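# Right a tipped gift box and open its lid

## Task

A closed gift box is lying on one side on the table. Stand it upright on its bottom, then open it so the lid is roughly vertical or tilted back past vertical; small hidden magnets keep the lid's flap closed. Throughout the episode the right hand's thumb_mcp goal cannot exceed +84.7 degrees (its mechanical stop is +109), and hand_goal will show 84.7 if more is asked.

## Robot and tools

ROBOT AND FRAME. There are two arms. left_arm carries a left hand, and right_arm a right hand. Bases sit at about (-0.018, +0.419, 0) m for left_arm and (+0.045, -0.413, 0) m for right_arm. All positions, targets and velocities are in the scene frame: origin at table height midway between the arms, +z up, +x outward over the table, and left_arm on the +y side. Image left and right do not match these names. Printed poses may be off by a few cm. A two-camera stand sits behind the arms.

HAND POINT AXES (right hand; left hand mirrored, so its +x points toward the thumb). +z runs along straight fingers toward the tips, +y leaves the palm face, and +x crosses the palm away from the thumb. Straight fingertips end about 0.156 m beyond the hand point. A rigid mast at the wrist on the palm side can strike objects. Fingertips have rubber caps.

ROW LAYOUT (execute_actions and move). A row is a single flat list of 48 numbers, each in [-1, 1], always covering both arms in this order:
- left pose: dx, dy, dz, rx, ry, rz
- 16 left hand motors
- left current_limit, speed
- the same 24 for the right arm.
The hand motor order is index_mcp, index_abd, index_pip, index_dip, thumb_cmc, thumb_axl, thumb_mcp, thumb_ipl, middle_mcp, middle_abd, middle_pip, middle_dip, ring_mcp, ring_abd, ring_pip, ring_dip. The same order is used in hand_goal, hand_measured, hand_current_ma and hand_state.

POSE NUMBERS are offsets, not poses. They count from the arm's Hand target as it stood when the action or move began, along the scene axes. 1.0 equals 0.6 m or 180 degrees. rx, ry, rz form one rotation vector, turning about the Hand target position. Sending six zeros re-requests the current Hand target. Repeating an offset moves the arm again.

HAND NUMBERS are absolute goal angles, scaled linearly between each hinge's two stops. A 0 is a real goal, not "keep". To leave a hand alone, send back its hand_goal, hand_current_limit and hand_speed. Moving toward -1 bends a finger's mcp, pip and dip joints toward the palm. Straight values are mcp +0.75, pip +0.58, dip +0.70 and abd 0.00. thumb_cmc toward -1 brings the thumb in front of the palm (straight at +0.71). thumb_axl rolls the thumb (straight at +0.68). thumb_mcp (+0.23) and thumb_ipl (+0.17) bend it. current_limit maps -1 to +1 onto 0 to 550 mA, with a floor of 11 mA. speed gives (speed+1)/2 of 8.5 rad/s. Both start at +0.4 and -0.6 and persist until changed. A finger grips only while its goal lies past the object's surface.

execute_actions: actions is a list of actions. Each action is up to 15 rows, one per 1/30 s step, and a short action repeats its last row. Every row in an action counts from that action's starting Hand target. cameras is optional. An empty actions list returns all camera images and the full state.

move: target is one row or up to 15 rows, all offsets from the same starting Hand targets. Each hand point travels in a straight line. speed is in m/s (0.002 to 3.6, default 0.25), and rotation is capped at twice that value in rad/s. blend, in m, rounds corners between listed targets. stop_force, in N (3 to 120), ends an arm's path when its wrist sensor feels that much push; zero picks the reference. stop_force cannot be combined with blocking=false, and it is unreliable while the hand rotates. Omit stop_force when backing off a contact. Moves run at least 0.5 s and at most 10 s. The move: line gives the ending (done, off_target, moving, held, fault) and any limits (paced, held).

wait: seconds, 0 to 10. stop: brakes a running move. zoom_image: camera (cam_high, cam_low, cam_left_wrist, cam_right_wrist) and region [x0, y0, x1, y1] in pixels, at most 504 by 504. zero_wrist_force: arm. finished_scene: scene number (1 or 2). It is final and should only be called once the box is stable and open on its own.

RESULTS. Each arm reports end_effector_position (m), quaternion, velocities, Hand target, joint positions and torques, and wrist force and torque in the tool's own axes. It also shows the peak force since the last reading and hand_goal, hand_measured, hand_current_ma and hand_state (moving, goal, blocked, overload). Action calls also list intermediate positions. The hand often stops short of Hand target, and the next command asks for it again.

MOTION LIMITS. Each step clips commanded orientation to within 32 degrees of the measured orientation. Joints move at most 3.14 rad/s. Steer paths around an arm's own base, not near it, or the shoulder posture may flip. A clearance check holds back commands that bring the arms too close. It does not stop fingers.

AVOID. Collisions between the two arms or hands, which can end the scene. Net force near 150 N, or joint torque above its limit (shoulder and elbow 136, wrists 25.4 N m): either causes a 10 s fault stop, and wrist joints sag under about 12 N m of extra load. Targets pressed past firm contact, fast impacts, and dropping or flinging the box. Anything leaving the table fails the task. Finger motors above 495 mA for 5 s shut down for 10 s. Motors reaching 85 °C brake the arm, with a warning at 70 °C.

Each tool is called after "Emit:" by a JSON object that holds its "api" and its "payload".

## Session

Emit:
{"api": "execute_actions", "payload": {"actions": [], "cameras": ["all"]}}

Scene clock: 0.00 s.
left_arm: end_effector_position=(+0.3919, +0.4837, +0.2300) hand_goal=(+0.754, +0.000, +0.576, +0.696, +0.714, +0.678, +0.226, +0.168, +0.754, +0.000, +0.576, +0.696, +0.754, +0.000, +0.576, +0.696) hand_measured=(+0.754, +0.000, +0.576, +0.696, +0.714, +0.678, +0.226, +0.168, +0.754, +0.000, +0.576, +0.696, +0.754, +0.000, +0.576, +0.696) hand_current_ma=(+0, +0, +0, +0, +0, +0, +0, +0, +0, +0, +0, +0, +0, +0, +0, +0) hand_state=(goal, goal, goal, goal, goal, goal, goal, goal, goal, goal, goal, goal, goal, goal, goal, goal) hand_current_limit=0.40 hand_speed=-0.60 end_effector_quat_wxyz=(+0.000, +0.025, +1.000, +0.000) | right_arm: end_effector_position=(+0.4483, -0.5124, +0.2300) hand_goal=(+0.754, +0.000, +0.576, +0.696, +0.714, +0.678, +0.226, +0.168, +0.754, +0.000, +0.576, +0.696, +0.754, +0.000, +0.576, +0.696) hand_measured=(+0.754, +0.000, +0.576, +0.696, +0.714, +0.678, +0.226, +0.168, +0.754, +0.000, +0.576, +0.696, +0.754, +0.000, +0.576, +0.696) hand_current_ma=(+0, +0, +0, +0, +0, +0, +0, +0, +0, +0, +0, +0, +0, +0, +0, +0) hand_state=(goal, goal, goal, goal, goal, goal, goal, goal, goal, goal, goal, goal, goal, goal, goal, goal) hand_current_limit=0.40 hand_speed=-0.60 end_effector_quat_wxyz=(+0.000, +1.000, -0.018, +0.000)
Joint positions: left_arm=[3.458 -1.419 -2.042 -1.252 1.571 -1.255] | right_arm=[-0.316 -1.723 2.042 -1.89 -1.571 1.255]
Joint velocities: within noise
Joint torques (N m): no reading
Wrist force (N): no reading
Wrist torque (N m): no reading
Wrist force, peak (N): no reading
Hand target: left_arm +0.3919, +0.4837, +0.2300; +0.000, +0.025, +1.000, +0.000 | right_arm +0.4483, -0.5124, +0.2300; +0.000, +1.000, -0.018, +0.000

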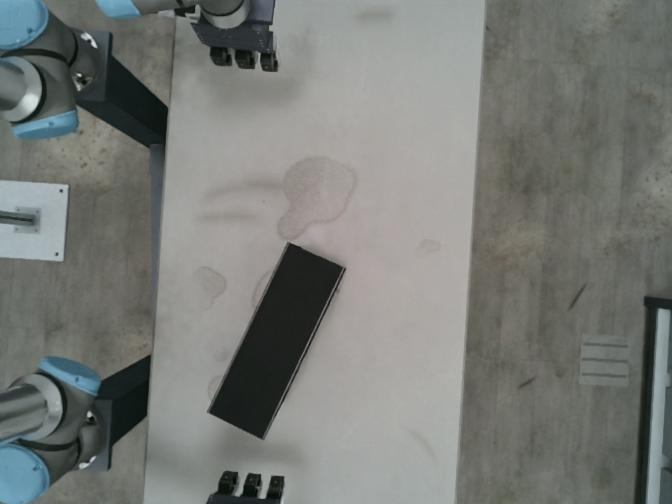

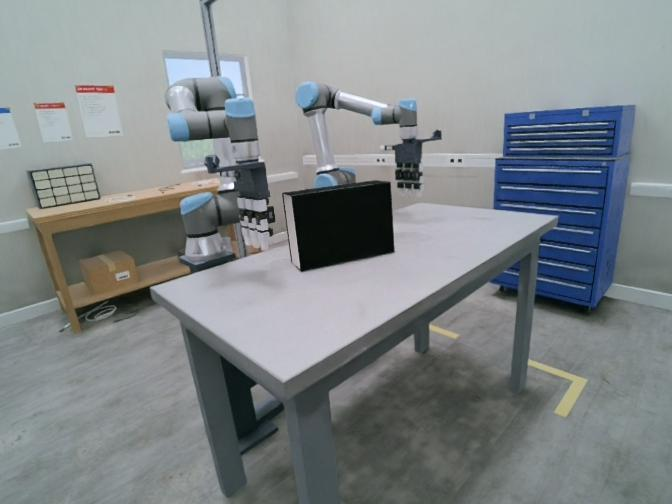

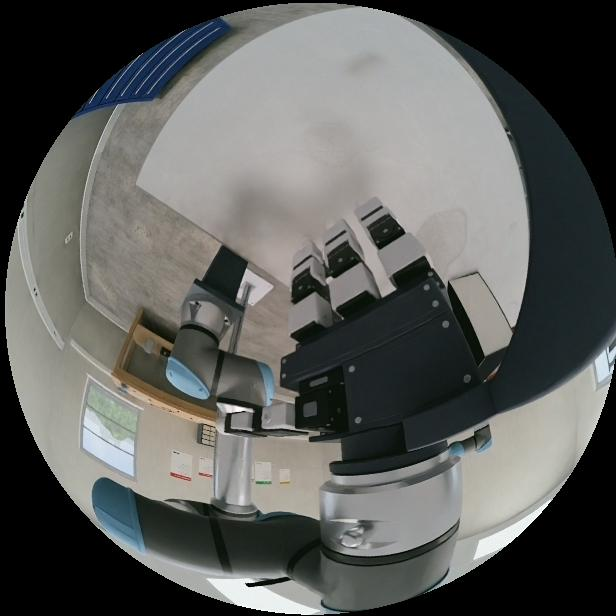

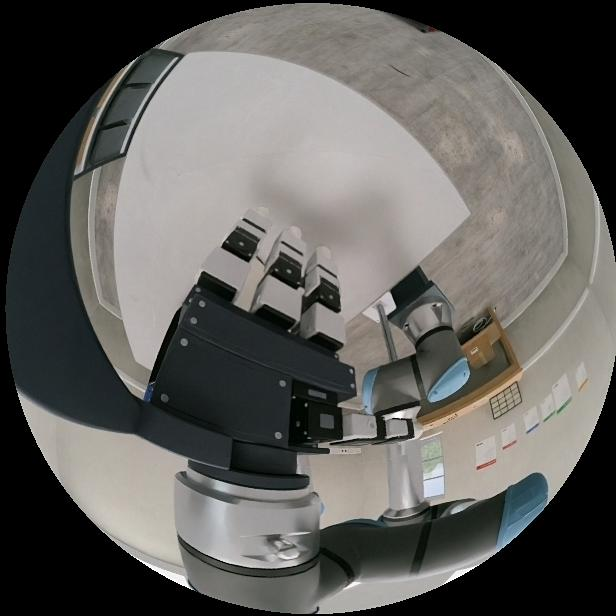

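Emit:
{"api": "zoom_image", "payload": {"camera": "cam_high", "region": [190, 230, 360, 400]}}

Emit:
{"api": "zoom_image", "payload": {"camera": "cam_high", "region": [190, 330, 310, 450]}}

Emit:
{"api": "zoom_image", "payload": {"camera": "cam_high", "region": [260, 230, 360, 330]}}

Emit:
{"api": "zoom_image", "payload": {"camera": "cam_low", "region": [260, 160, 420, 290]}}

Emit:
{"api": "zoom_image", "payload": {"camera": "cam_left_wrist", "region": [400, 220, 560, 400]}}

Scaled by 2.965.

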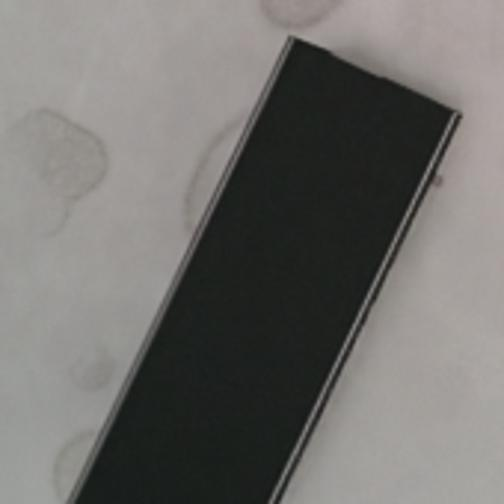

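Scaled by 4.200.

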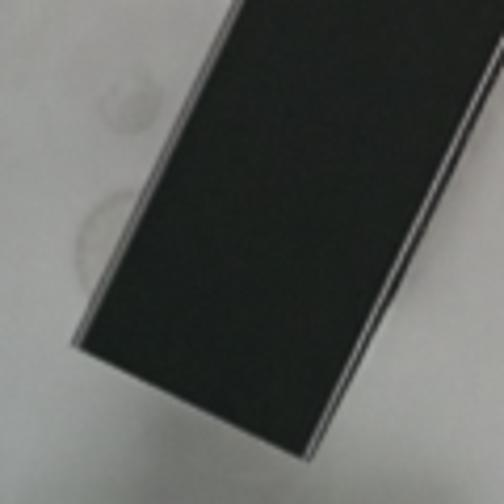

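Scaled by 5.040.

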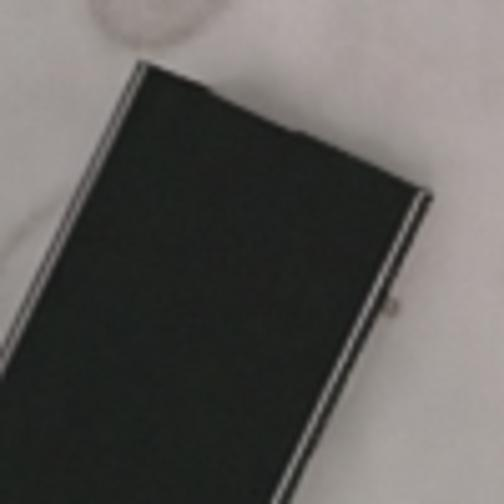

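Scaled by 3.150.

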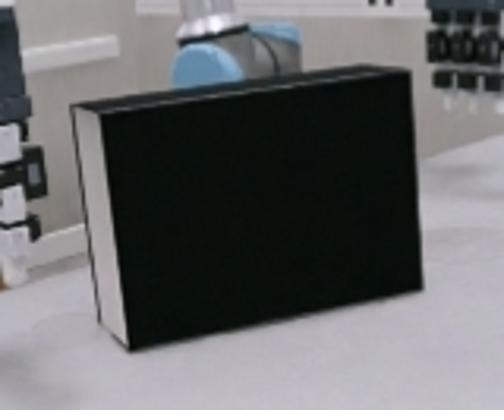

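Scaled by 2.800 from the camera's 616x616 image, which has a finer 880x880 frame.

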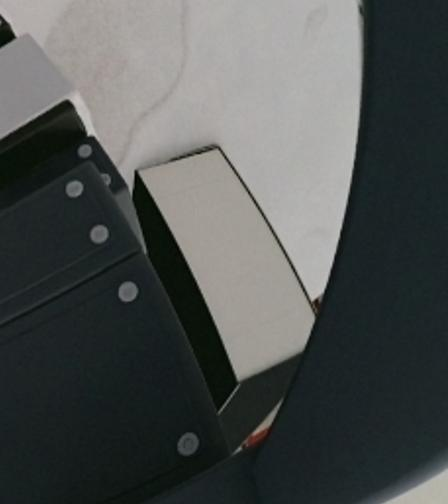

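Emit:
{"api": "zoom_image", "payload": {"camera": "cam_high", "region": [275, 232, 325, 282]}}

Emit:
{"api": "zoom_image", "payload": {"camera": "cam_high", "region": [310, 250, 360, 300]}}

Emit:
{"api": "zoom_image", "payload": {"camera": "cam_high", "region": [200, 390, 250, 440]}}

Emit:
{"api": "zoom_image", "payload": {"camera": "cam_high", "region": [230, 395, 280, 445]}}

Emit:
{"api": "zoom_image", "payload": {"camera": "cam_low", "region": [275, 180, 335, 240]}}

Emit:
{"api": "zoom_image", "payload": {"camera": "cam_low", "region": [280, 225, 340, 285]}}

Emit:
{"api": "zoom_image", "payload": {"camera": "cam_low", "region": [350, 170, 410, 230]}}

Emit:
{"api": "zoom_image", "payload": {"camera": "cam_left_wrist", "region": [440, 260, 530, 380]}}

Scaled by 10.080.

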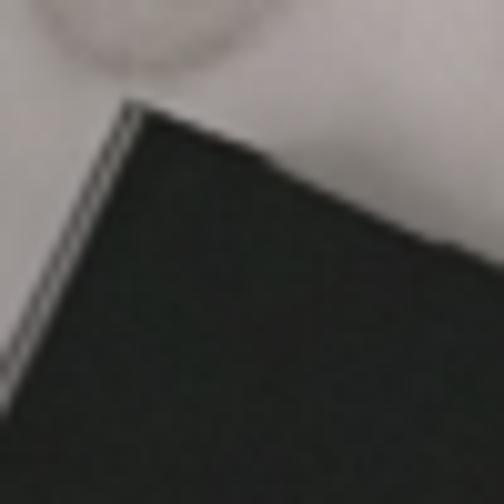

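Scaled by 10.080.

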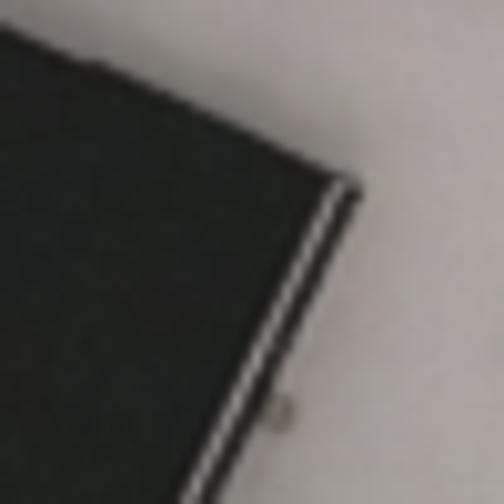

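Scaled by 10.080.

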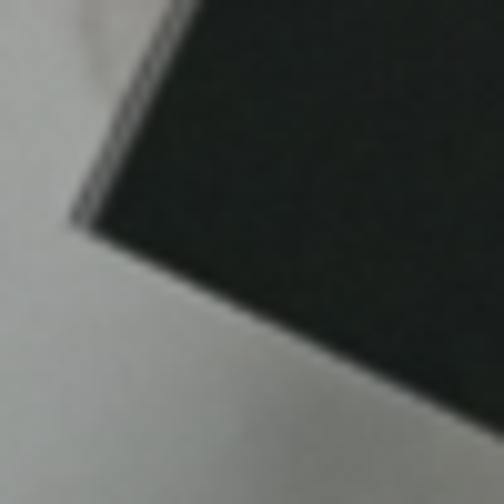

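Scaled by 10.080.

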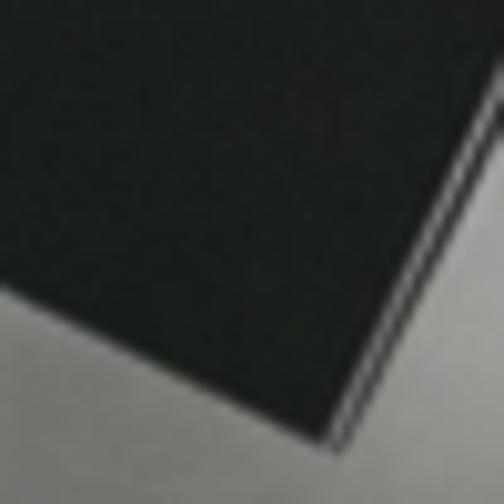

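Scaled by 8.400.

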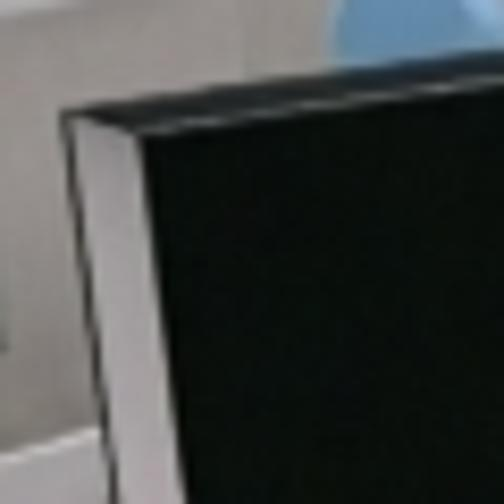

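Scaled by 8.400.

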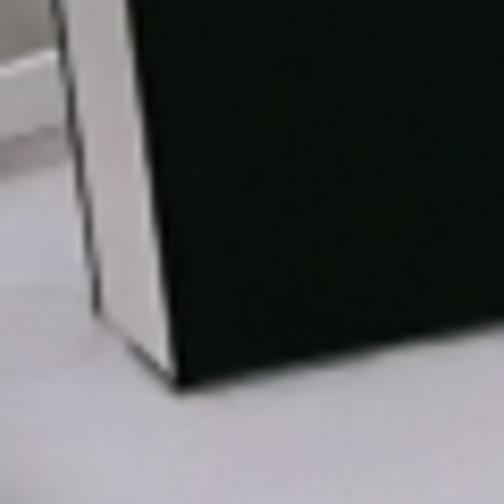

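Scaled by 8.400.

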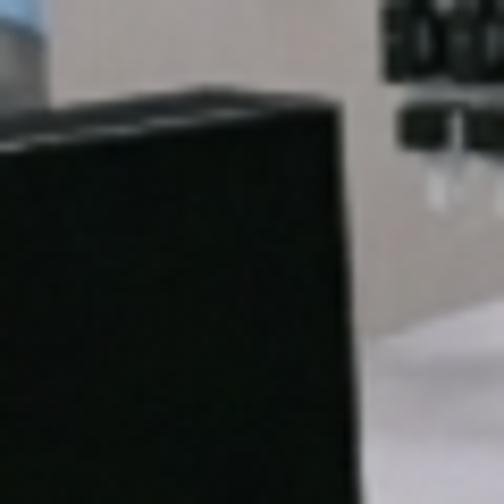

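Scaled by 4.200 from the camera's 616x616 image, which has a finer 880x880 frame.

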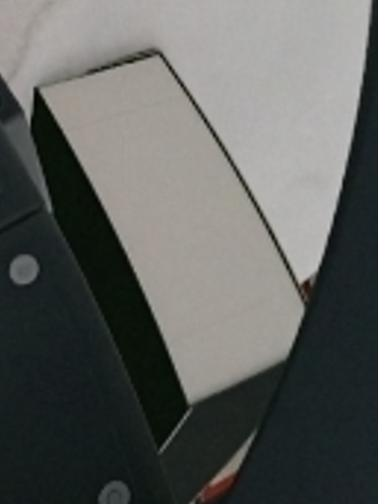

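Emit:
{"api": "zoom_image", "payload": {"camera": "cam_left_wrist", "region": [440, 262, 490, 312]}}

Emit:
{"api": "zoom_image", "payload": {"camera": "cam_left_wrist", "region": [470, 320, 530, 380]}}

Emit:
{"api": "zoom_image", "payload": {"camera": "cam_low", "region": [285, 250, 315, 280]}}

Scaled by 10.080 from the camera's 616x616 image, which has a finer 880x880 frame.

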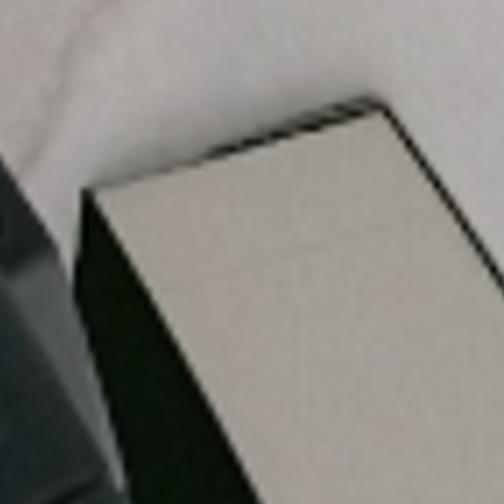

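Scaled by 8.400 from the camera's 616x616 image, which has a finer 880x880 frame.

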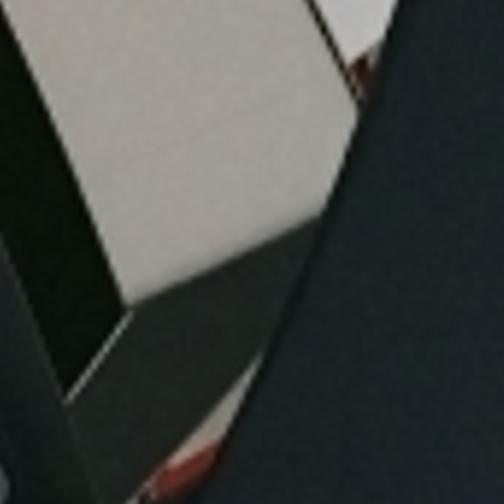

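Scaled by 16.800.

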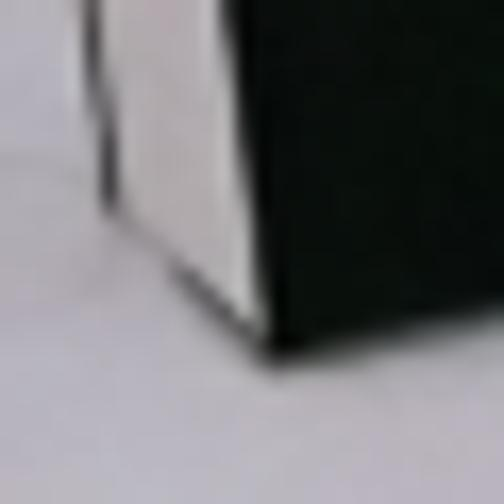

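Emit:
{"api": "move", "payload": {"target": [[0.0800,-0.1400,0.0500,-0.1046,0.1436,0.1116,0.7534,0,-0.2993,0.4058,0.714,0.678,0.226,0.168,0.7534,0,-0.2993,0.4058,0.7534,0,-0.2993,0.4058,0.7,-0.6, -0.0805,0.104,0.1667,0,0,-0.03,-0.98,0,0.2,0.33,0.714,0.678,0.226,0.168,-0.98,0,0.2,0.33,-0.98,0,0.2,0.33,0.7,-0.6],[0.1800,-0.3400,0.0000,-0.2092,0.2872,0.2232,0.7534,0,-0.2993,0.4058,0.714,0.678,0.226,0.168,0.7534,0,-0.2993,0.4058,0.7534,0,-0.2993,0.4058,0.7,-0.6, -0.2472,0.5432,0.1667,0,0,-0.1117,-0.98,0,0.2,0.33,0.714,0.678,0.226,0.168,-0.98,0,0.2,0.33,-0.98,0,0.2,0.33,0.7,-0.6],[0.2577,-0.4728,-0.0417,-0.3138,0.4308,0.3348,0.7534,0,-0.2993,0.4058,0.714,0.678,0.226,0.168,0.7534,0,-0.2993,0.4058,0.7534,0,-0.2993,0.4058,0.7,-0.6, -0.2472,0.5432,-0.2917,0,0,-0.1117,-0.98,0,0.2,0.33,0.714,0.678,0.226,0.168,-0.98,0,0.2,0.33,-0.98,0,0.2,0.33,0.7,-0.6]], "speed": 0.3, "blend": 0.03, "cameras": ["all"]}}

Scene clock: 22.07 s.
left_arm: end_effector_position=(+0.5465, +0.1999, +0.2049) hand_goal=(+0.754, +0.000, -0.300, +0.406, +0.714, +0.678, +0.226, +0.168, +0.754, +0.000, -0.300, +0.406, +0.754, +0.000, -0.300, +0.406) hand_measured=(+0.754, +0.000, -0.298, +0.410, +0.714, +0.678, +0.224, +0.168, +0.754, +0.000, -0.298, +0.410, +0.754, +0.000, -0.296, +0.408) hand_current_ma=(+0, +0, +1, +1, +0, +0, -1, +0, +0, +0, +1, +1, +0, +0, +1, +1) hand_state=(goal, goal, goal, goal, goal, goal, goal, goal, goal, goal, goal, goal, goal, goal, goal, goal) hand_current_limit=0.70 hand_speed=-0.60 end_effector_quat_wxyz=(+0.561, +0.430, -0.561, +0.431) | right_arm: end_effector_position=(+0.3000, -0.1865, +0.0551) hand_goal=(-0.980, +0.000, +0.200, +0.330, +0.714, +0.678, +0.226, +0.168, -0.980, +0.000, +0.200, +0.330, -0.980, +0.000, +0.200, +0.330) hand_measured=(-0.964, +0.000, +0.204, +0.332, +0.714, +0.678, +0.222, +0.168, -0.966, +0.000, +0.204, +0.334, -0.920, +0.020, +0.212, +0.334) hand_current_ma=(+21, +0, +3, +1, +0, +0, -2, +0, +17, +0, +3, +1, +137, +21, +12, +3) hand_state=(goal, goal, goal, goal, goal, goal, goal, goal, goal, goal, goal, goal, blocked, blocked, goal, goal) hand_current_limit=0.70 hand_speed=-0.60 end_effector_quat_wxyz=(+0.000, +0.981, -0.192, +0.000) end_effector_velocity=(+0.001, +0.000, +0.000) end_effector_angular_velocity=(+0.002, -0.005, +0.000)
Joint positions: left_arm=[3.354 -2.462 -1.065 -2.757 0.424 -1.569] | right_arm=[0.485 -1.445 2.314 -2.44 -1.571 2.407]
Joint velocities: left_arm=[within noise] | right_arm=[0 -0.001 0.001 -0.005 0 0]
Joint torques (N m): left_arm=[9.2 62.16 4.92 -2.24 -1.55 0.46] | right_arm=[10.67 -14.07 -12.08 -4.31 -3.22 2.35]
Wrist force (N): left_arm=[-1.9 0.5 -0.4] | right_arm=[0.3 -0.2 0.2]
Wrist torque (N m): left_arm=[0.00 0.26 0.02] | right_arm=[0.11 -0.03 0.02]
Wrist force, peak (N): left_arm=[-2.4 0.2 -0.4] | right_arm=[0.1 0.1 2.4]
Hand target: left_arm +0.5465, +0.2000, +0.2050; +0.561, +0.430, -0.561, +0.431 | right_arm +0.2999, -0.1865, +0.0550; +0.000, +0.981, -0.192, +0.000
Off the commanded pose: left_arm 0.000 m, 0 deg | right_arm 0.000 m, 0 deg.
move: done

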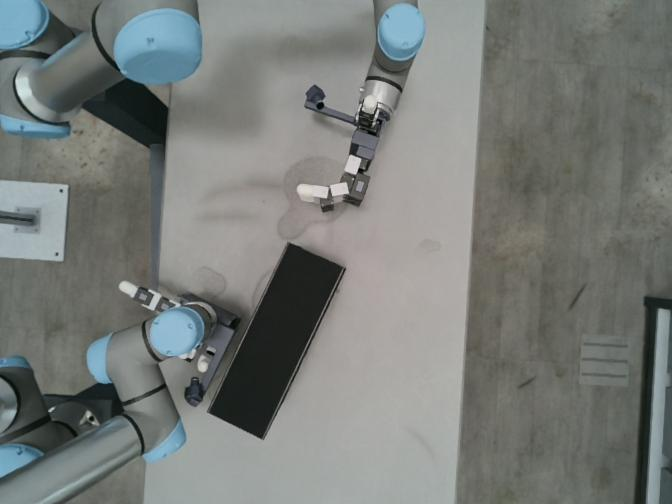

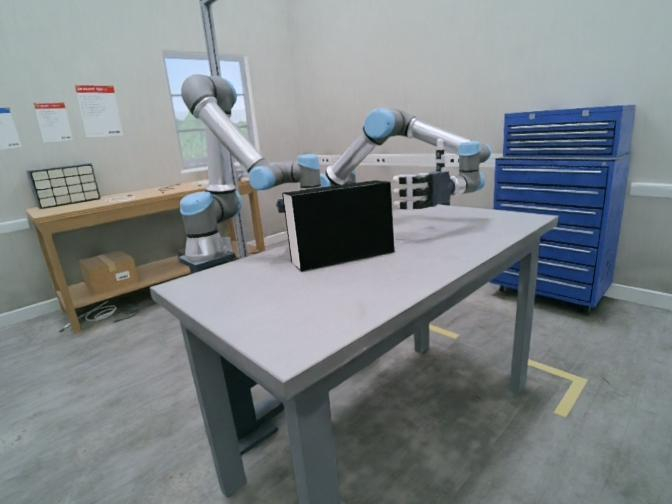

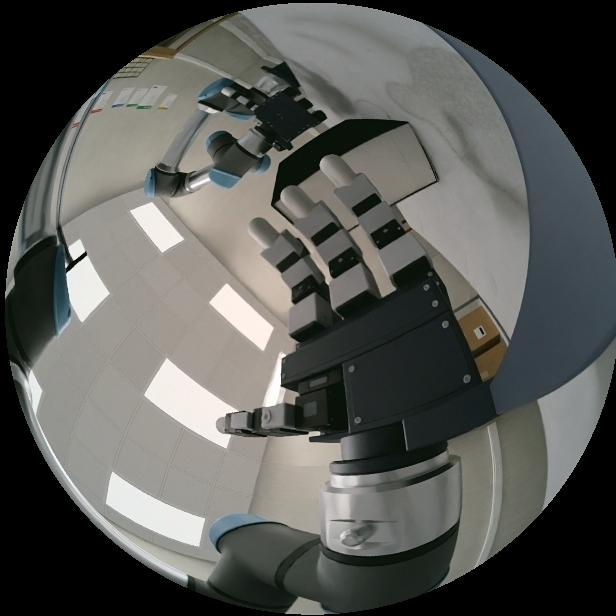

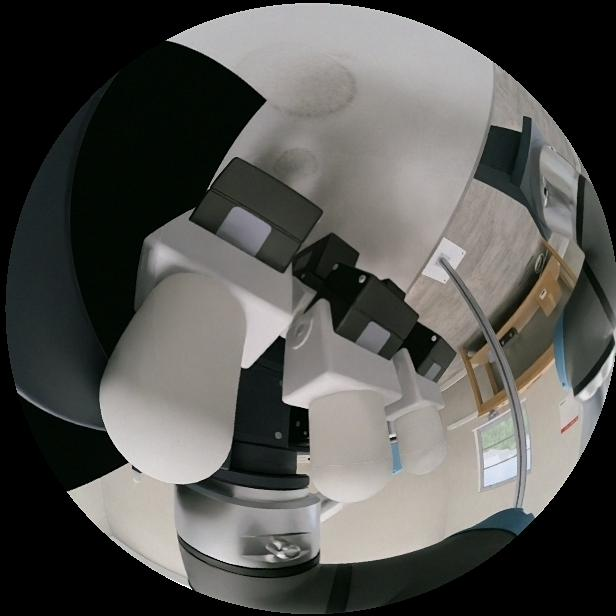

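Emit:
{"api": "move", "payload": {"target": [[0,0,0,0,0,0,0.7534,0,-0.2993,0.4058,0.714,0.678,0.226,0.168,0.7534,0,-0.2993,0.4058,0.7534,0,-0.2993,0.4058,0.7,-0.6, 0,0,0.1667,0,0,0,-0.97,0,0.2,0.33,0.714,0.678,0.226,0.168,-0.97,0,0.2,0.33,-0.93,0,0.2,0.33,0.7,-0.6],[0,0,0,0,0,0,0.7534,0,-0.2993,0.4058,0.714,0.678,0.226,0.168,0.7534,0,-0.2993,0.4058,0.7534,0,-0.2993,0.4058,0.7,-0.6, 0.0433,-0.0177,0.1667,0,0,0,-0.97,0,0.2,0.33,0.714,0.678,0.226,0.168,-0.97,0,0.2,0.33,-0.93,0,0.2,0.33,0.7,-0.6],[0,0,0,0,0,0,0.7534,0,-0.2993,0.4058,0.714,0.678,0.226,0.168,0.7534,0,-0.2993,0.4058,0.7534,0,-0.2993,0.4058,0.7,-0.6, 0.0915,-0.0803,0.1667,0,0,0.0617,-0.97,0,0.2,0.33,0.714,0.678,0.226,0.168,-0.97,0,0.2,0.33,-0.93,0,0.2,0.33,0.7,-0.6],[0,0,0,0,0,0,0.7534,0,-0.2993,0.4058,0.714,0.678,0.226,0.168,0.7534,0,-0.2993,0.4058,0.7534,0,-0.2993,0.4058,0.7,-0.6, 0.1505,-0.1322,0.1667,0,0,0.1231,-0.97,0,0.2,0.33,0.714,0.678,0.226,0.168,-0.97,0,0.2,0.33,-0.93,0,0.2,0.33,0.7,-0.6]], "speed": [0.2, 0.08, 0.06, 0.06], "blend": 0.008, "cameras": ["cam_high", "cam_low", "cam_right_wrist"]}}

Scene clock: 27.33 s.
left_arm: end_effector_position=(+0.5465, +0.2000, +0.2050) hand_goal=(+0.754, +0.000, -0.300, +0.406, +0.714, +0.678, +0.226, +0.168, +0.754, +0.000, -0.300, +0.406, +0.754, +0.000, -0.300, +0.406) hand_measured=(+0.754, +0.000, -0.298, +0.410, +0.714, +0.678, +0.224, +0.168, +0.754, +0.000, -0.298, +0.410, +0.754, +0.000, -0.296, +0.408) hand_current_ma=(+0, +0, +1, +1, +0, +0, -1, +0, +0, +0, +1, +1, +0, +0, +1, +1) hand_state=(goal, goal, goal, goal, goal, goal, goal, goal, goal, goal, goal, goal, goal, goal, goal, goal) hand_current_limit=0.70 hand_speed=-0.60 end_effector_quat_wxyz=(+0.561, +0.430, -0.561, +0.431) | right_arm: end_effector_position=(+0.3903, -0.2659, +0.1550) hand_goal=(-0.970, +0.000, +0.200, +0.330, +0.714, +0.678, +0.226, +0.168, -0.970, +0.000, +0.200, +0.330, -0.930, +0.000, +0.200, +0.330) hand_measured=(-0.962, +0.000, +0.204, +0.332, +0.714, +0.678, +0.222, +0.168, -0.962, +0.000, +0.204, +0.334, -0.916, +0.022, +0.210, +0.334) hand_current_ma=(+7, +0, +3, +1, +0, +0, -2, +0, +6, +0, +3, +1, +16, +22, +8, +2) hand_state=(goal, goal, goal, goal, goal, goal, goal, goal, goal, goal, goal, goal, goal, blocked, goal, goal) hand_current_limit=0.70 hand_speed=-0.60 end_effector_quat_wxyz=(+0.000, +1.000, +0.000, +0.000)
Joint positions: left_arm=[3.354 -2.462 -1.066 -2.757 0.424 -1.569] | right_arm=[0.287 -1.622 2.164 -2.113 -1.571 1.822]
Joint torques (N m): left_arm=[12.82 62.91 7.87 -2.23 -2.55 1.33] | right_arm=[10.95 -15.22 -25.83 -4.31 2 1.98]
Wrist force (N): left_arm=[-1.8 0.6 -0.6] | right_arm=[-0.2 0.1 0.4]
Wrist torque (N m): left_arm=[0.03 0.24 0.02] | right_arm=[0.16 -0.03 -0.04]
Wrist force, peak (N): left_arm=[-1.9 0.5 -1.1] | right_arm=[0.2 0.1 2.3]
Hand target: left_arm +0.5465, +0.2000, +0.2050; +0.561, +0.430, -0.561, +0.431 | right_arm +0.3902, -0.2658, +0.1550; +0.000, +1.000, +0.000, +0.000
Off the commanded pose: left_arm 0.000 m, 0 deg | right_arm 0.000 m, 0 deg.
move: done
Images, in order (width x height): cam_high 672x504, cam_low 672x504, cam_right_wrist 616x616.

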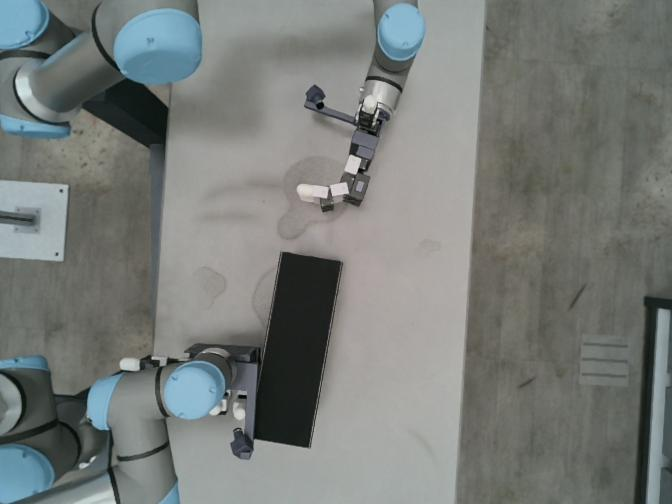

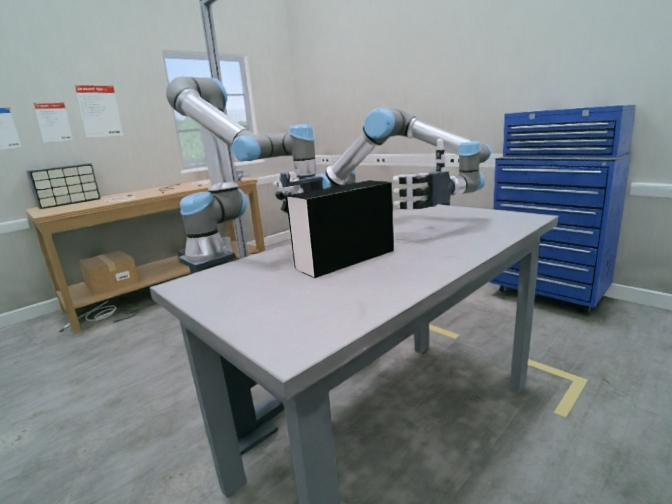

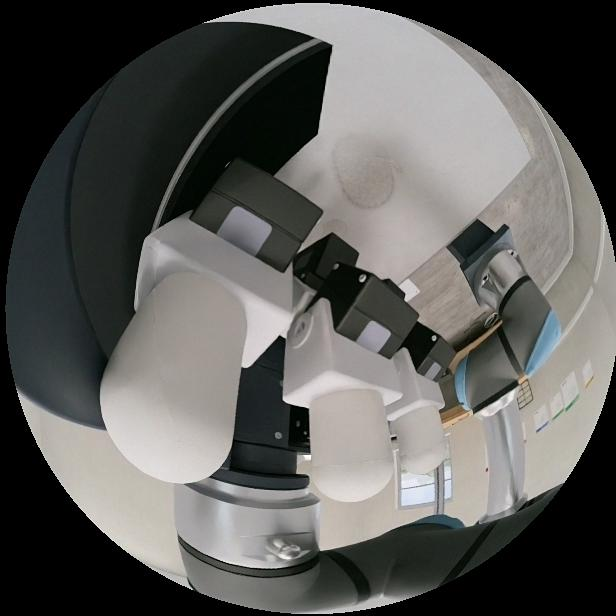

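Emit:
{"api": "zoom_image", "payload": {"camera": "cam_high", "region": [265, 235, 365, 335]}}

Emit:
{"api": "zoom_image", "payload": {"camera": "cam_high", "region": [240, 375, 340, 475]}}

Scaled by 5.040.

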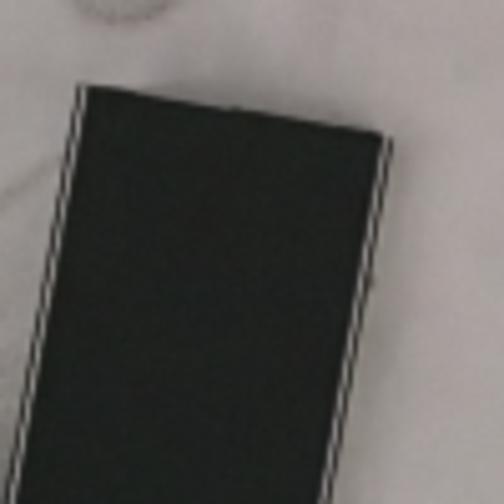

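Scaled by 5.040.

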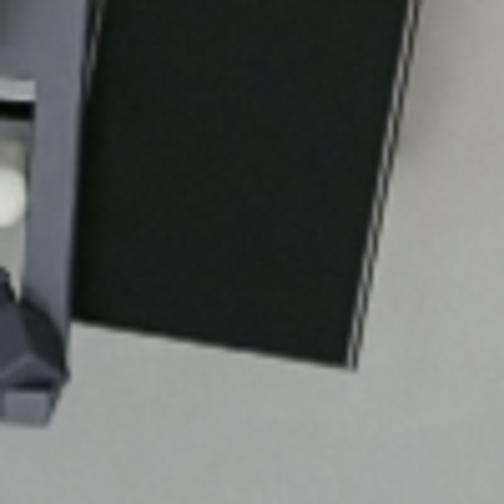

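Emit:
{"api": "move", "payload": {"target": [[0.02,-0.03,0,0,0,-0.01,0.7534,0,-0.2993,0.4058,0.714,0.678,0.226,0.168,0.7534,0,-0.2993,0.4058,0.7534,0,-0.2993,0.4058,0.7,-0.6, -0.1003,-0.0237,0.1583,0,0,0,0.7534,0,-0.2993,0.4058,0.714,0.678,0.226,0.168,0.7534,0,-0.2993,0.4058,0.7534,0,-0.2993,0.4058,0.7,-0.6],[0.045,-0.065,0,0,0,-0.02,0.7534,0,-0.2993,0.4058,0.714,0.678,0.226,0.168,0.7534,0,-0.2993,0.4058,0.7534,0,-0.2993,0.4058,0.7,-0.6, -0.017,-0.357,0.175,0.175,0.203,-0.175,0.7534,0,-0.2993,0.4058,0.714,0.678,0.226,0.168,0.7534,0,-0.2993,0.4058,0.7534,0,-0.2993,0.4058,0.7,-0.6],[0.0712,-0.1052,0,0,0,-0.0361,0.7534,0,-0.2993,0.4058,0.714,0.678,0.226,0.168,0.7534,0,-0.2993,0.4058,0.7534,0,-0.2993,0.4058,0.7,-0.6, 0.2240,-0.2738,0.0833,0.3499,0.4060,-0.3498,0.7534,0,-0.2993,0.4058,0.714,0.678,0.226,0.168,0.7534,0,-0.2993,0.4058,0.7534,0,-0.2993,0.4058,0.7,-0.6]], "speed": 0.3, "blend": 0.03, "cameras": ["cam_high", "cam_low"]}}

Emit:
{"api": "zoom_image", "payload": {"camera": "cam_high", "region": [230, 180, 430, 380]}}

Emit:
{"api": "zoom_image", "payload": {"camera": "cam_high", "region": [230, 380, 350, 500]}}

Emit:
{"api": "zoom_image", "payload": {"camera": "cam_low", "region": [240, 160, 440, 290]}}

Scene clock: 33.37 s.
left_arm: end_effector_position=(+0.5892, +0.1368, +0.2049) hand_goal=(+0.754, +0.000, -0.300, +0.406, +0.714, +0.678, +0.226, +0.168, +0.754, +0.000, -0.300, +0.406, +0.754, +0.000, -0.300, +0.406) hand_measured=(+0.754, +0.000, -0.298, +0.410, +0.714, +0.678, +0.224, +0.168, +0.754, +0.000, -0.298, +0.408, +0.754, +0.000, -0.296, +0.408) hand_current_ma=(+0, +0, +1, +1, +0, +0, -1, +0, +0, +0, +1, +1, +0, +0, +1, +1) hand_state=(goal, goal, goal, goal, goal, goal, goal, goal, goal, goal, goal, goal, goal, goal, goal, goal) hand_current_limit=0.70 hand_speed=-0.60 end_effector_quat_wxyz=(+0.585, +0.398, -0.584, +0.398) | right_arm: end_effector_position=(+0.5246, -0.4302, +0.2050) hand_goal=(+0.754, +0.000, -0.300, +0.406, +0.714, +0.678, +0.226, +0.168, +0.754, +0.000, -0.300, +0.406, +0.754, +0.000, -0.300, +0.406) hand_measured=(+0.752, +0.000, -0.298, +0.404, +0.714, +0.678, +0.224, +0.168, +0.752, +0.000, -0.298, +0.404, +0.752, +0.000, -0.298, +0.404) hand_current_ma=(-1, +0, +1, -1, +0, +0, -1, +0, -1, +0, +1, -1, -1, +0, +1, -1) hand_state=(goal, goal, goal, goal, goal, goal, goal, goal, goal, goal, goal, goal, goal, goal, goal, goal) hand_current_limit=0.70 hand_speed=-0.60 end_effector_quat_wxyz=(-0.462, +0.536, -0.461, -0.535)
Joint positions: left_arm=[3.236 -2.677 -0.646 -2.961 0.418 -1.569] | right_arm=[-0.544 -0.832 1.351 -0.52 -0.728 1.57]
Joint torques (N m): left_arm=[8.92 70.69 5.49 0.4 2.18 1.51] | right_arm=[10.6 -42.79 -10.14 2.06 -0.32 2.84]
Wrist force (N): left_arm=[-1.8 0.5 -0.4] | right_arm=[3.1 0.7 -0.5]
Wrist torque (N m): left_arm=[-0.01 0.25 -0.04] | right_arm=[0.25 -0.15 0.21]
Wrist force, peak (N): left_arm=[-1.8 1.1 -1.2] | right_arm=[4.0 0.5 -0.8]
Hand target: left_arm +0.5892, +0.1369, +0.2050; +0.584, +0.398, -0.584, +0.398 | right_arm +0.5246, -0.4301, +0.2050; -0.462, +0.536, -0.461, -0.536
Off the commanded pose: left_arm 0.000 m, 0 deg | right_arm 0.000 m, 0 deg.
move: done
Images, in order (width x height): cam_high 672x504, cam_low 672x504.

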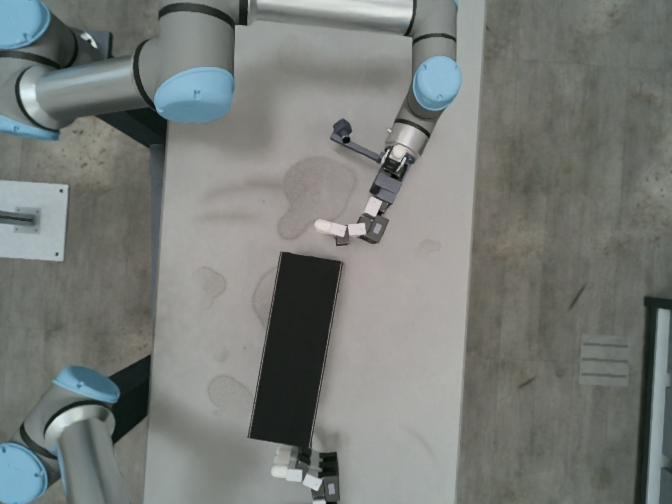

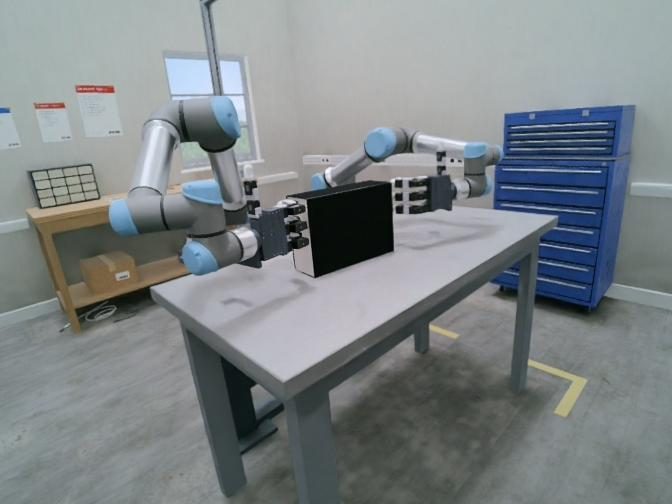

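Scaled by 2.520.

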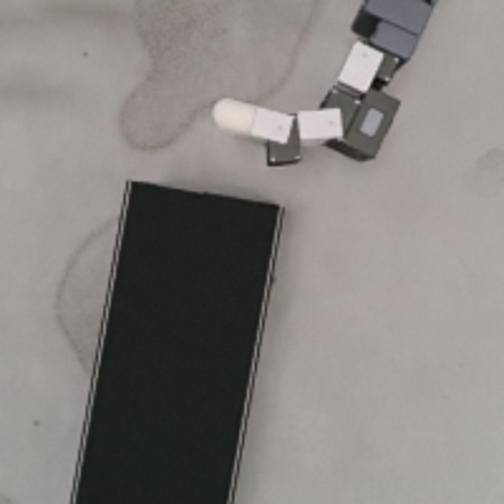

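Scaled by 4.200.

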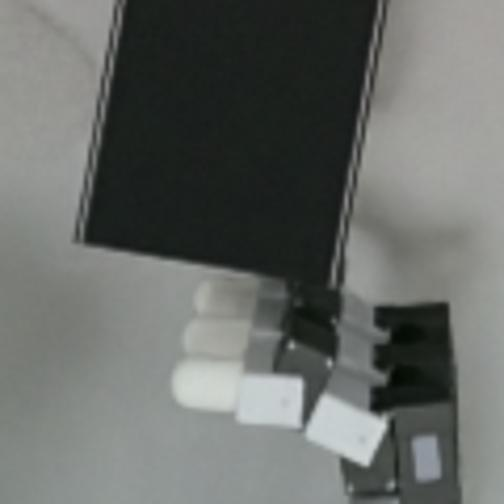

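Scaled by 2.520.

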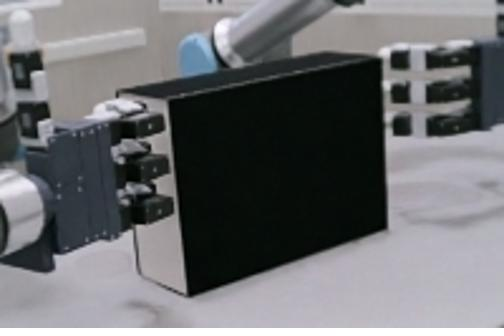

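Emit:
{"api": "move", "payload": {"target": [[0,0,0,0,0,0,0.7534,0,-0.1533,0.6232,0.714,0.678,0.226,0.168,0.7534,0,-0.1533,0.6232,0.7534,0,-0.1533,0.6232,0.7,-0.6, 0,0,0,0,0,0,0.7534,0,-0.1533,0.6232,0.714,0.678,0.226,0.168,0.7534,0,-0.1533,0.6232,0.7534,0,-0.1533,0.6232,0.7,-0.6],[-0.0115,-0.0512,0,0,0,0,0.7534,0,-0.1533,0.6232,0.714,0.678,0.226,0.168,0.7534,0,-0.1533,0.6232,0.7534,0,-0.1533,0.6232,0.7,-0.6, -0.0025,0.0528,0,0,0,0,0.7534,0,-0.1533,0.6232,0.714,0.678,0.226,0.168,0.7534,0,-0.1533,0.6232,0.7534,0,-0.1533,0.6232,0.7,-0.6]], "speed": 0.04, "cameras": ["cam_high", "cam_low"]}}

Emit:
{"api": "zoom_image", "payload": {"camera": "cam_high", "region": [230, 180, 430, 380]}}

Emit:
{"api": "zoom_image", "payload": {"camera": "cam_high", "region": [230, 380, 350, 500]}}

Scene clock: 36.43 s.
left_arm: end_effector_position=(+0.5823, +0.1060, +0.2050) hand_goal=(+0.754, +0.000, -0.154, +0.624, +0.714, +0.678, +0.226, +0.168, +0.754, +0.000, -0.154, +0.624, +0.754, +0.000, -0.154, +0.624) hand_measured=(+0.664, +0.026, -0.216, +0.620, +0.714, +0.678, +0.224, +0.168, +0.666, +0.002, -0.208, +0.622, +0.674, +0.000, -0.212, +0.622) hand_current_ma=(-239, +25, -123, -1, +0, +0, -1, +0, -226, +0, -95, -1, -195, +0, -110, -1) hand_state=(blocked, blocked, blocked, goal, goal, goal, goal, goal, blocked, goal, blocked, goal, blocked, goal, blocked, goal) hand_current_limit=0.70 hand_speed=-0.60 end_effector_quat_wxyz=(+0.584, +0.398, -0.584, +0.398) | right_arm: end_effector_position=(+0.5232, -0.3983, +0.2050) hand_goal=(+0.754, +0.000, -0.154, +0.624, +0.714, +0.678, +0.226, +0.168, +0.754, +0.000, -0.154, +0.624, +0.754, +0.000, -0.154, +0.624) hand_measured=(+0.656, +0.016, -0.210, +0.622, +0.714, +0.678, +0.224, +0.168, +0.676, +0.006, -0.204, +0.622, +0.682, +0.004, -0.206, +0.622) hand_current_ma=(-286, +14, -111, -1, +0, +0, -1, +0, -201, +3, -98, -1, -181, +2, -99, -1) hand_state=(blocked, goal, blocked, goal, goal, goal, goal, goal, blocked, goal, blocked, goal, blocked, goal, blocked, goal) hand_current_limit=0.70 hand_speed=-0.60 end_effector_quat_wxyz=(-0.462, +0.536, -0.461, -0.535)
Joint positions: left_arm=[3.196 -2.668 -0.664 -2.953 0.378 -1.569] | right_arm=[-0.502 -0.858 1.399 -0.541 -0.685 1.57]
Joint torques (N m): left_arm=[-7.29 64.63 19.58 -1.72 -0.72 0.5] | right_arm=[1.62 -39.42 -21.52 4.41 0.37 1.19]
Wrist force (N): left_arm=[-2.2 9.0 -26.1] | right_arm=[2.9 8.8 -25.7]
Wrist torque (N m): left_arm=[0.85 -0.18 -0.20] | right_arm=[1.08 0.46 0.23]
Wrist force, peak (N): left_arm=[-2.5 10.3 -29.1] | right_arm=[3.0 9.5 -29.8]
Hand target: left_arm +0.5823, +0.1062, +0.2050; +0.584, +0.398, -0.584, +0.398 | right_arm +0.5231, -0.3984, +0.2050; -0.462, +0.536, -0.461, -0.536
Off the commanded pose: left_arm 0.000 m, 0 deg | right_arm 0.000 m, 0 deg.
move: done
Images, in order (width x height): cam_high 672x504, cam_low 672x504.

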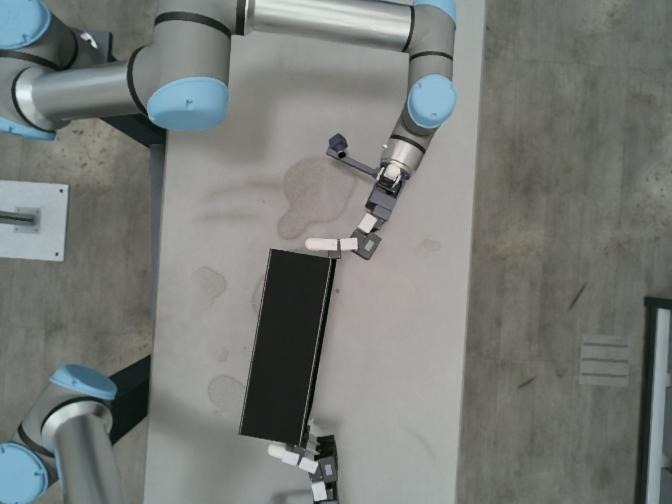

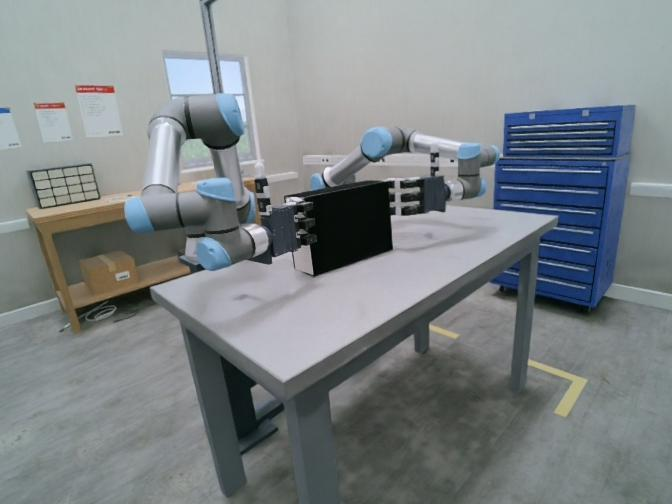

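Scaled by 2.520.

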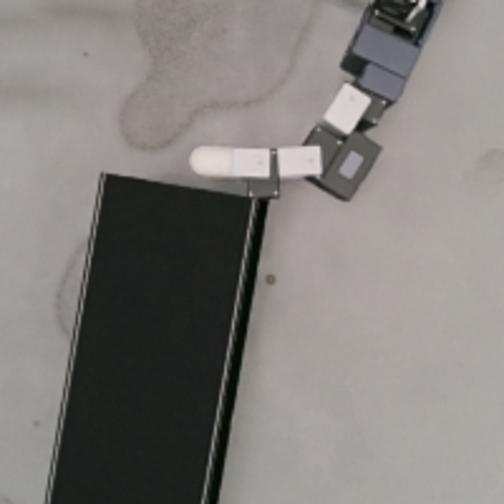

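Scaled by 4.200.

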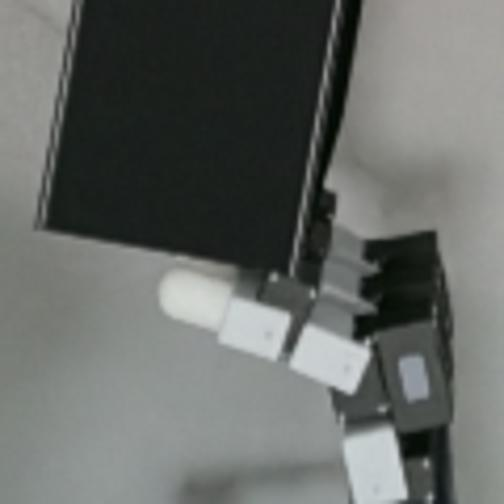

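Emit:
{"api": "move", "payload": {"target": [[0.0828,-0.0097,0,0,0,0,0.7534,0,-0.1533,0.6232,0.714,0.678,0.226,0.168,0.7534,0,-0.1533,0.6232,0.7534,0,-0.1533,0.6232,0.7,-0.6, 0.0828,-0.0097,0,0,0,0,0.7534,0,-0.1533,0.6232,0.714,0.678,0.226,0.168,0.7534,0,-0.1533,0.6232,0.7534,0,-0.1533,0.6232,0.7,-0.6],[-0.0090,0.0012,0.0188,-0.0097,-0.0828,0,0.7534,0,-0.1533,0.6232,0.714,0.678,0.226,0.168,0.7534,0,-0.1533,0.6232,0.7534,0,-0.1533,0.6232,0.7,-0.6, -0.0090,0.0012,0.0188,-0.0097,-0.0828,0,0.7534,0,-0.1533,0.6232,0.714,0.678,0.226,0.168,0.7534,0,-0.1533,0.6232,0.7534,0,-0.1533,0.6232,0.7,-0.6]], "speed": 0.06, "blend": 0.004, "cameras": ["cam_high", "cam_low"]}}

Emit:
{"api": "zoom_image", "payload": {"camera": "cam_low", "region": [260, 160, 420, 290]}}

Emit:
{"api": "zoom_image", "payload": {"camera": "cam_high", "region": [220, 230, 360, 470]}}

Scene clock: 41.67 s.
left_arm: end_effector_position=(+0.5769, +0.1069, +0.2163) hand_goal=(+0.754, +0.000, -0.154, +0.624, +0.714, +0.678, +0.226, +0.168, +0.754, +0.000, -0.154, +0.624, +0.754, +0.000, -0.154, +0.624) hand_measured=(+0.664, +0.026, -0.216, +0.620, +0.714, +0.678, +0.224, +0.168, +0.664, +0.002, -0.208, +0.622, +0.668, -0.002, -0.210, +0.622) hand_current_ma=(-238, +25, -124, -1, +0, +0, -1, +0, -233, +1, -97, -1, -221, +0, -105, -1) hand_state=(blocked, blocked, blocked, goal, goal, goal, goal, goal, blocked, goal, blocked, goal, blocked, goal, blocked, goal) hand_current_limit=0.70 hand_speed=-0.60 end_effector_quat_wxyz=(-0.510, -0.334, +0.649, -0.455) | right_arm: end_effector_position=(+0.5177, -0.3978, +0.2162) hand_goal=(+0.754, +0.000, -0.154, +0.624, +0.714, +0.678, +0.226, +0.168, +0.754, +0.000, -0.154, +0.624, +0.754, +0.000, -0.154, +0.624) hand_measured=(+0.656, +0.016, -0.210, +0.622, +0.714, +0.678, +0.224, +0.168, +0.676, -0.002, -0.204, +0.622, +0.682, +0.000, -0.204, +0.622) hand_current_ma=(-286, +13, -111, -1, +0, +0, -1, +0, -201, -1, -98, -1, -183, +0, -98, -1) hand_state=(blocked, goal, blocked, goal, goal, goal, goal, goal, blocked, goal, blocked, goal, blocked, goal, blocked, goal) hand_current_limit=0.70 hand_speed=-0.60 end_effector_quat_wxyz=(-0.509, +0.608, -0.406, -0.454)
Joint positions: left_arm=[3.197 -2.558 -0.757 -2.789 0.377 -1.484] | right_arm=[-0.505 -0.945 1.412 -0.575 -0.683 1.401]
Joint torques (N m): left_arm=[-1.38 46.74 28.81 -2.27 -4.23 -1.4] | right_arm=[12.8 -37.24 -24.21 3.94 2.2 2.91]
Wrist force (N): left_arm=[-1.9 6.8 -15.5] | right_arm=[4.7 6.5 -15.7]
Wrist torque (N m): left_arm=[0.48 0.13 -0.07] | right_arm=[0.70 0.01 0.32]
Wrist force, peak (N): left_arm=[-0.1 7.0 -27.0] | right_arm=[-1.5 6.1 -27.2]
Hand target: left_arm +0.5769, +0.1069, +0.2163; -0.510, -0.334, +0.649, -0.455 | right_arm +0.5177, -0.3977, +0.2163; -0.509, +0.608, -0.406, -0.454
Off the commanded pose: left_arm 0.000 m, 0 deg | right_arm 0.000 m, 0 deg.
move: done
Images, in order (width x height): cam_high 672x504, cam_low 672x504.

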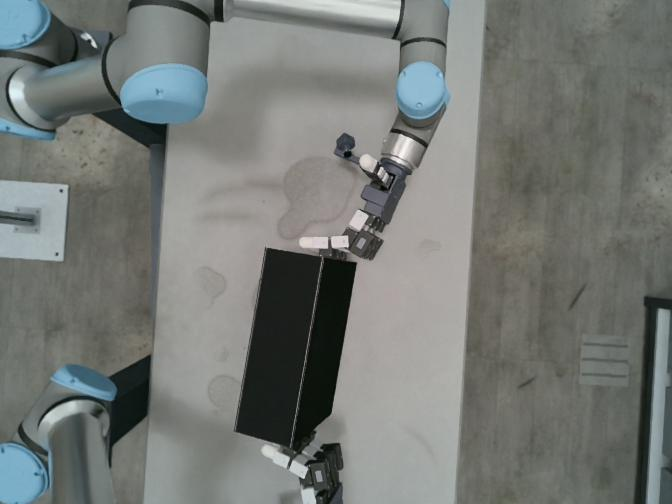

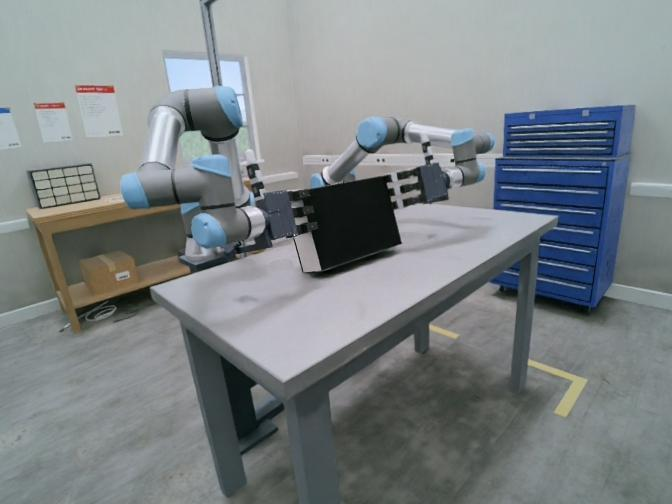

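Scaled by 3.150.

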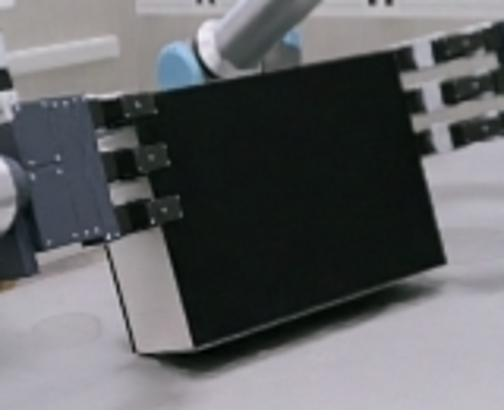

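Scaled by 2.100.

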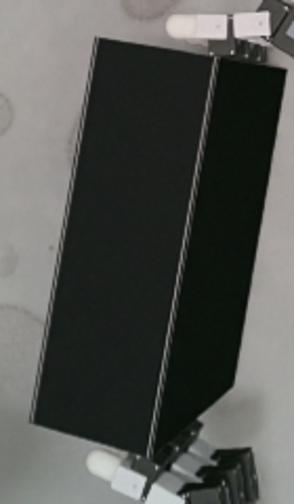

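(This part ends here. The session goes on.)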